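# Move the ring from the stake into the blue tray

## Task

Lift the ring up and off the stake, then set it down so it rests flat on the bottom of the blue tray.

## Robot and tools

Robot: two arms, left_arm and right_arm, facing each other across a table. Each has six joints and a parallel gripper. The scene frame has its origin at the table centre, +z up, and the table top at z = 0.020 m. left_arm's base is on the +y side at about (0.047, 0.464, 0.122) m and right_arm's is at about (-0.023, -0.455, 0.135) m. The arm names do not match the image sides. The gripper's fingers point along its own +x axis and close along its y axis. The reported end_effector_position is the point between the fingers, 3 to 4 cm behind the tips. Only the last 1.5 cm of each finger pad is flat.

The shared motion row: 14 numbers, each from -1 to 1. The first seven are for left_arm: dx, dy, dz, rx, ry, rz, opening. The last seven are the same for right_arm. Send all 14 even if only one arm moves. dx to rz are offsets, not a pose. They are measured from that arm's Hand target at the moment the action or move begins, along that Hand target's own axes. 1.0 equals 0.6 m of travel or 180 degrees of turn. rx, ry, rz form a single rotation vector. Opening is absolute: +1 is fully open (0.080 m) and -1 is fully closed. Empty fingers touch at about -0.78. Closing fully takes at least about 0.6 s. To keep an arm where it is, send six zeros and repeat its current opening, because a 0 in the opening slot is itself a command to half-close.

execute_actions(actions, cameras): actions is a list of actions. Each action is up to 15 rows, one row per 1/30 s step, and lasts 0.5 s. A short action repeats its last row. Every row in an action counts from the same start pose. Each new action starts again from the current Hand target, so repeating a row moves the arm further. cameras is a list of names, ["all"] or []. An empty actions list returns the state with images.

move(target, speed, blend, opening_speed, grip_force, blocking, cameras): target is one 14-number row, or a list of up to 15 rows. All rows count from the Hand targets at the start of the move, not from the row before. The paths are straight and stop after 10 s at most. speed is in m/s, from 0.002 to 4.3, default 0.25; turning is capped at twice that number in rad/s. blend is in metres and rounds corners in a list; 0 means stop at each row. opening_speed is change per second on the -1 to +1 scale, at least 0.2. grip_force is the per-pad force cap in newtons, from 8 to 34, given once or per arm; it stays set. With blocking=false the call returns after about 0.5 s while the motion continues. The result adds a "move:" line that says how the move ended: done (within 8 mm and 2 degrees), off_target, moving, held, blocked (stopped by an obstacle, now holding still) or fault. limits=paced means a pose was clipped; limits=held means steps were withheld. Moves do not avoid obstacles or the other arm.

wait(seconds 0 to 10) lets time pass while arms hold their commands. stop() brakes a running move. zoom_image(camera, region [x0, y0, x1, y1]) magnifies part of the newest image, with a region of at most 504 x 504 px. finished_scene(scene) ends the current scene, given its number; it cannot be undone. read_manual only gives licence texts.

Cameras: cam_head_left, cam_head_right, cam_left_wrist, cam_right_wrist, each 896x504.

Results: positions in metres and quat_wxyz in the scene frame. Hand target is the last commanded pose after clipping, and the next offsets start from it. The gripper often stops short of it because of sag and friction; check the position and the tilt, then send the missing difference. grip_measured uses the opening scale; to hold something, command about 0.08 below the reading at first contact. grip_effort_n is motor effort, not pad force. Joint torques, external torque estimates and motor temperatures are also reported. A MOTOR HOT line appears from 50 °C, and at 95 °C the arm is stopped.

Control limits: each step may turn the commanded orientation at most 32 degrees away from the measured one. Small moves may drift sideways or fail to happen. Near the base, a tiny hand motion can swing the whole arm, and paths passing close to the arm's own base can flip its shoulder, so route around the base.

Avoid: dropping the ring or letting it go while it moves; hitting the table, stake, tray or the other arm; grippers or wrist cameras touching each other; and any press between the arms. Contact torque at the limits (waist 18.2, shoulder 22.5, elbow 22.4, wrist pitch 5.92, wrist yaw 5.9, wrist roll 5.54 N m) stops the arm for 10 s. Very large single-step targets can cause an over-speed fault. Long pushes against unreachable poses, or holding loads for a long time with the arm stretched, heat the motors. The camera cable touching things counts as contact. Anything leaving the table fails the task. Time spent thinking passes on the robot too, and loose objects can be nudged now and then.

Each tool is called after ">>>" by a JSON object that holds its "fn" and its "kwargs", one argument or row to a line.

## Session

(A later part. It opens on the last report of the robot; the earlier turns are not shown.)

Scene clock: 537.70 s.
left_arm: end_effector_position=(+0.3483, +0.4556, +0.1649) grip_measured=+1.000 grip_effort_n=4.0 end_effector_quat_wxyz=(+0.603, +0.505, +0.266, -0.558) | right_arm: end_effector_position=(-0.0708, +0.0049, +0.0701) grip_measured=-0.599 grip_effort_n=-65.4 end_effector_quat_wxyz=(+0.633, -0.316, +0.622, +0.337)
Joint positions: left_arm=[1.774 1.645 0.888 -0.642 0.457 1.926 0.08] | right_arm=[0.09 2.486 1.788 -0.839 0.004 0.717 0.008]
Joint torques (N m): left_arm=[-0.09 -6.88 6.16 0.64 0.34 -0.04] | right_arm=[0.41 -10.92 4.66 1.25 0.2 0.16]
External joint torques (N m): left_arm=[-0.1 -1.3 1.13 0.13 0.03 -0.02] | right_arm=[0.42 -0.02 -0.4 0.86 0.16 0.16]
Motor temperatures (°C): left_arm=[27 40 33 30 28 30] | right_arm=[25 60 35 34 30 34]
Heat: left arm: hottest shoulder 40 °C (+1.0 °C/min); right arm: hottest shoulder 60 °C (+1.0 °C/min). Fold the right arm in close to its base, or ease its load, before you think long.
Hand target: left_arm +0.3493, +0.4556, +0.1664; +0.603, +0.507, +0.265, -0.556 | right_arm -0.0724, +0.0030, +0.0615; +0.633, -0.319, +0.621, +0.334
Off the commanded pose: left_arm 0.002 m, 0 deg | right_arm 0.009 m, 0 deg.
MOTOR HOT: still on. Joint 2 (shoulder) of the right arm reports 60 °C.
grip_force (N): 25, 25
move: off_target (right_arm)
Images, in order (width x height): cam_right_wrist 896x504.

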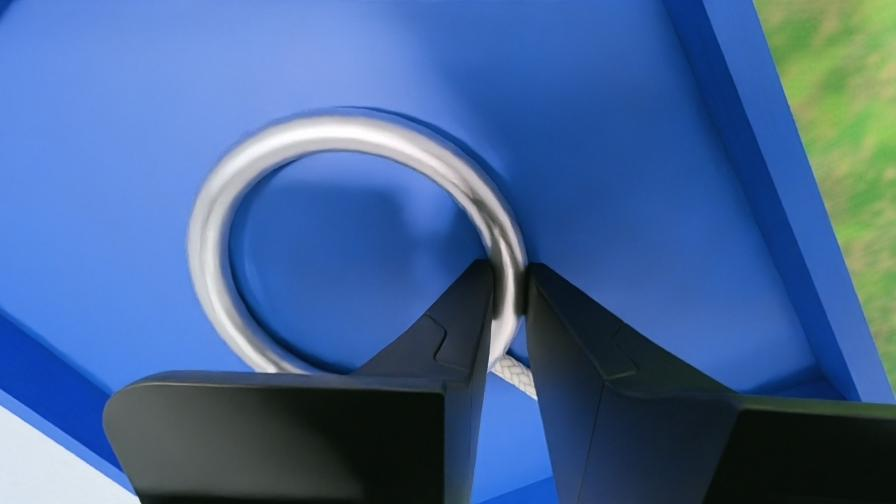

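>>> {"fn": "move", "kwargs": {
  "target": [
    [0,0,0,0,0,0,1,-0.004,0,0,0,0,0,-0.1],
    [0,0,0,0,0,0,1,-0.2,0,0,0,0,0,-0.1]
  ],
  "speed": [0.03,0.15],
  "opening_speed": 0.5,
  "cameras": ["cam_right_wrist","cam_head_left"]
}}

Scene clock: 546.43 s.
left_arm: end_effector_position=(+0.3483, +0.4556, +0.1649) grip_measured=+1.000 grip_effort_n=4.0 end_effector_quat_wxyz=(+0.603, +0.505, +0.266, -0.558) | right_arm: end_effector_position=(-0.0733, -0.0040, +0.1706) grip_measured=-0.102 grip_effort_n=11.4 end_effector_quat_wxyz=(+0.628, -0.329, +0.625, +0.326)
Joint positions: left_arm=[1.774 1.645 0.888 -0.642 0.457 1.926 0.08] | right_arm=[0.098 2.349 1.959 -1.183 0.004 0.72 0.03]
Joint torques (N m): left_arm=[-0.11 -6.89 6.16 0.65 0.34 -0.05] | right_arm=[-0.11 -15.18 7.06 0.1 0.19 0.13]
External joint torques (N m): left_arm=[-0.11 -1.27 1.04 0.11 0.02 -0.03] | right_arm=[-0.12 -4.54 1.57 -0.24 0.16 0.13]
Motor temperatures (°C): left_arm=[27 40 33 30 28 30] | right_arm=[25 59 34 34 30 33]
Heat: left arm: hottest shoulder 40 °C (+0.0 °C/min); right arm: hottest shoulder 59 °C (-1.0 °C/min). Fold the right arm in close to its base, or ease its load, before you think long.
Hand target: left_arm +0.3493, +0.4556, +0.1664; +0.603, +0.507, +0.265, -0.556 | right_arm -0.0729, -0.0002, +0.1815; +0.633, -0.319, +0.621, +0.334
Off the commanded pose: left_arm 0.002 m, 0 deg | right_arm 0.012 m, 2 deg.
MOTOR HOT: still on. Joint 2 (shoulder) of the right arm reports 59 °C.
grip_force (N): 25, 25
move: off_target (right_arm)
Images, in order (width x height): cam_head_left 896x504, cam_right_wrist 896x504.

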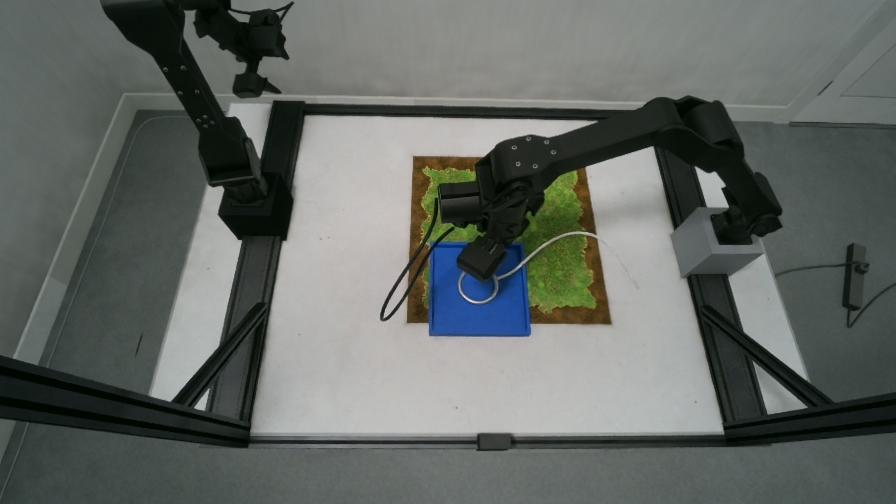

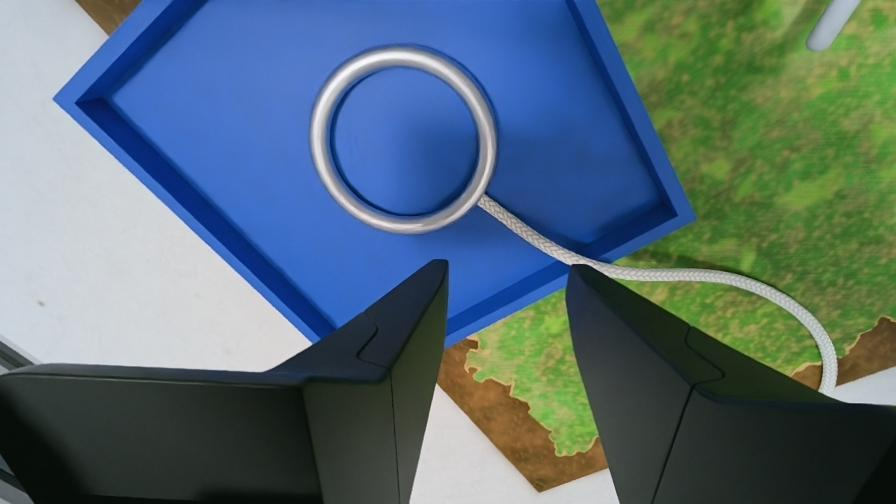

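>>> {"fn": "finished_scene", "kwargs": {
  "scene": 2
}}

The scene is finished: the task was done.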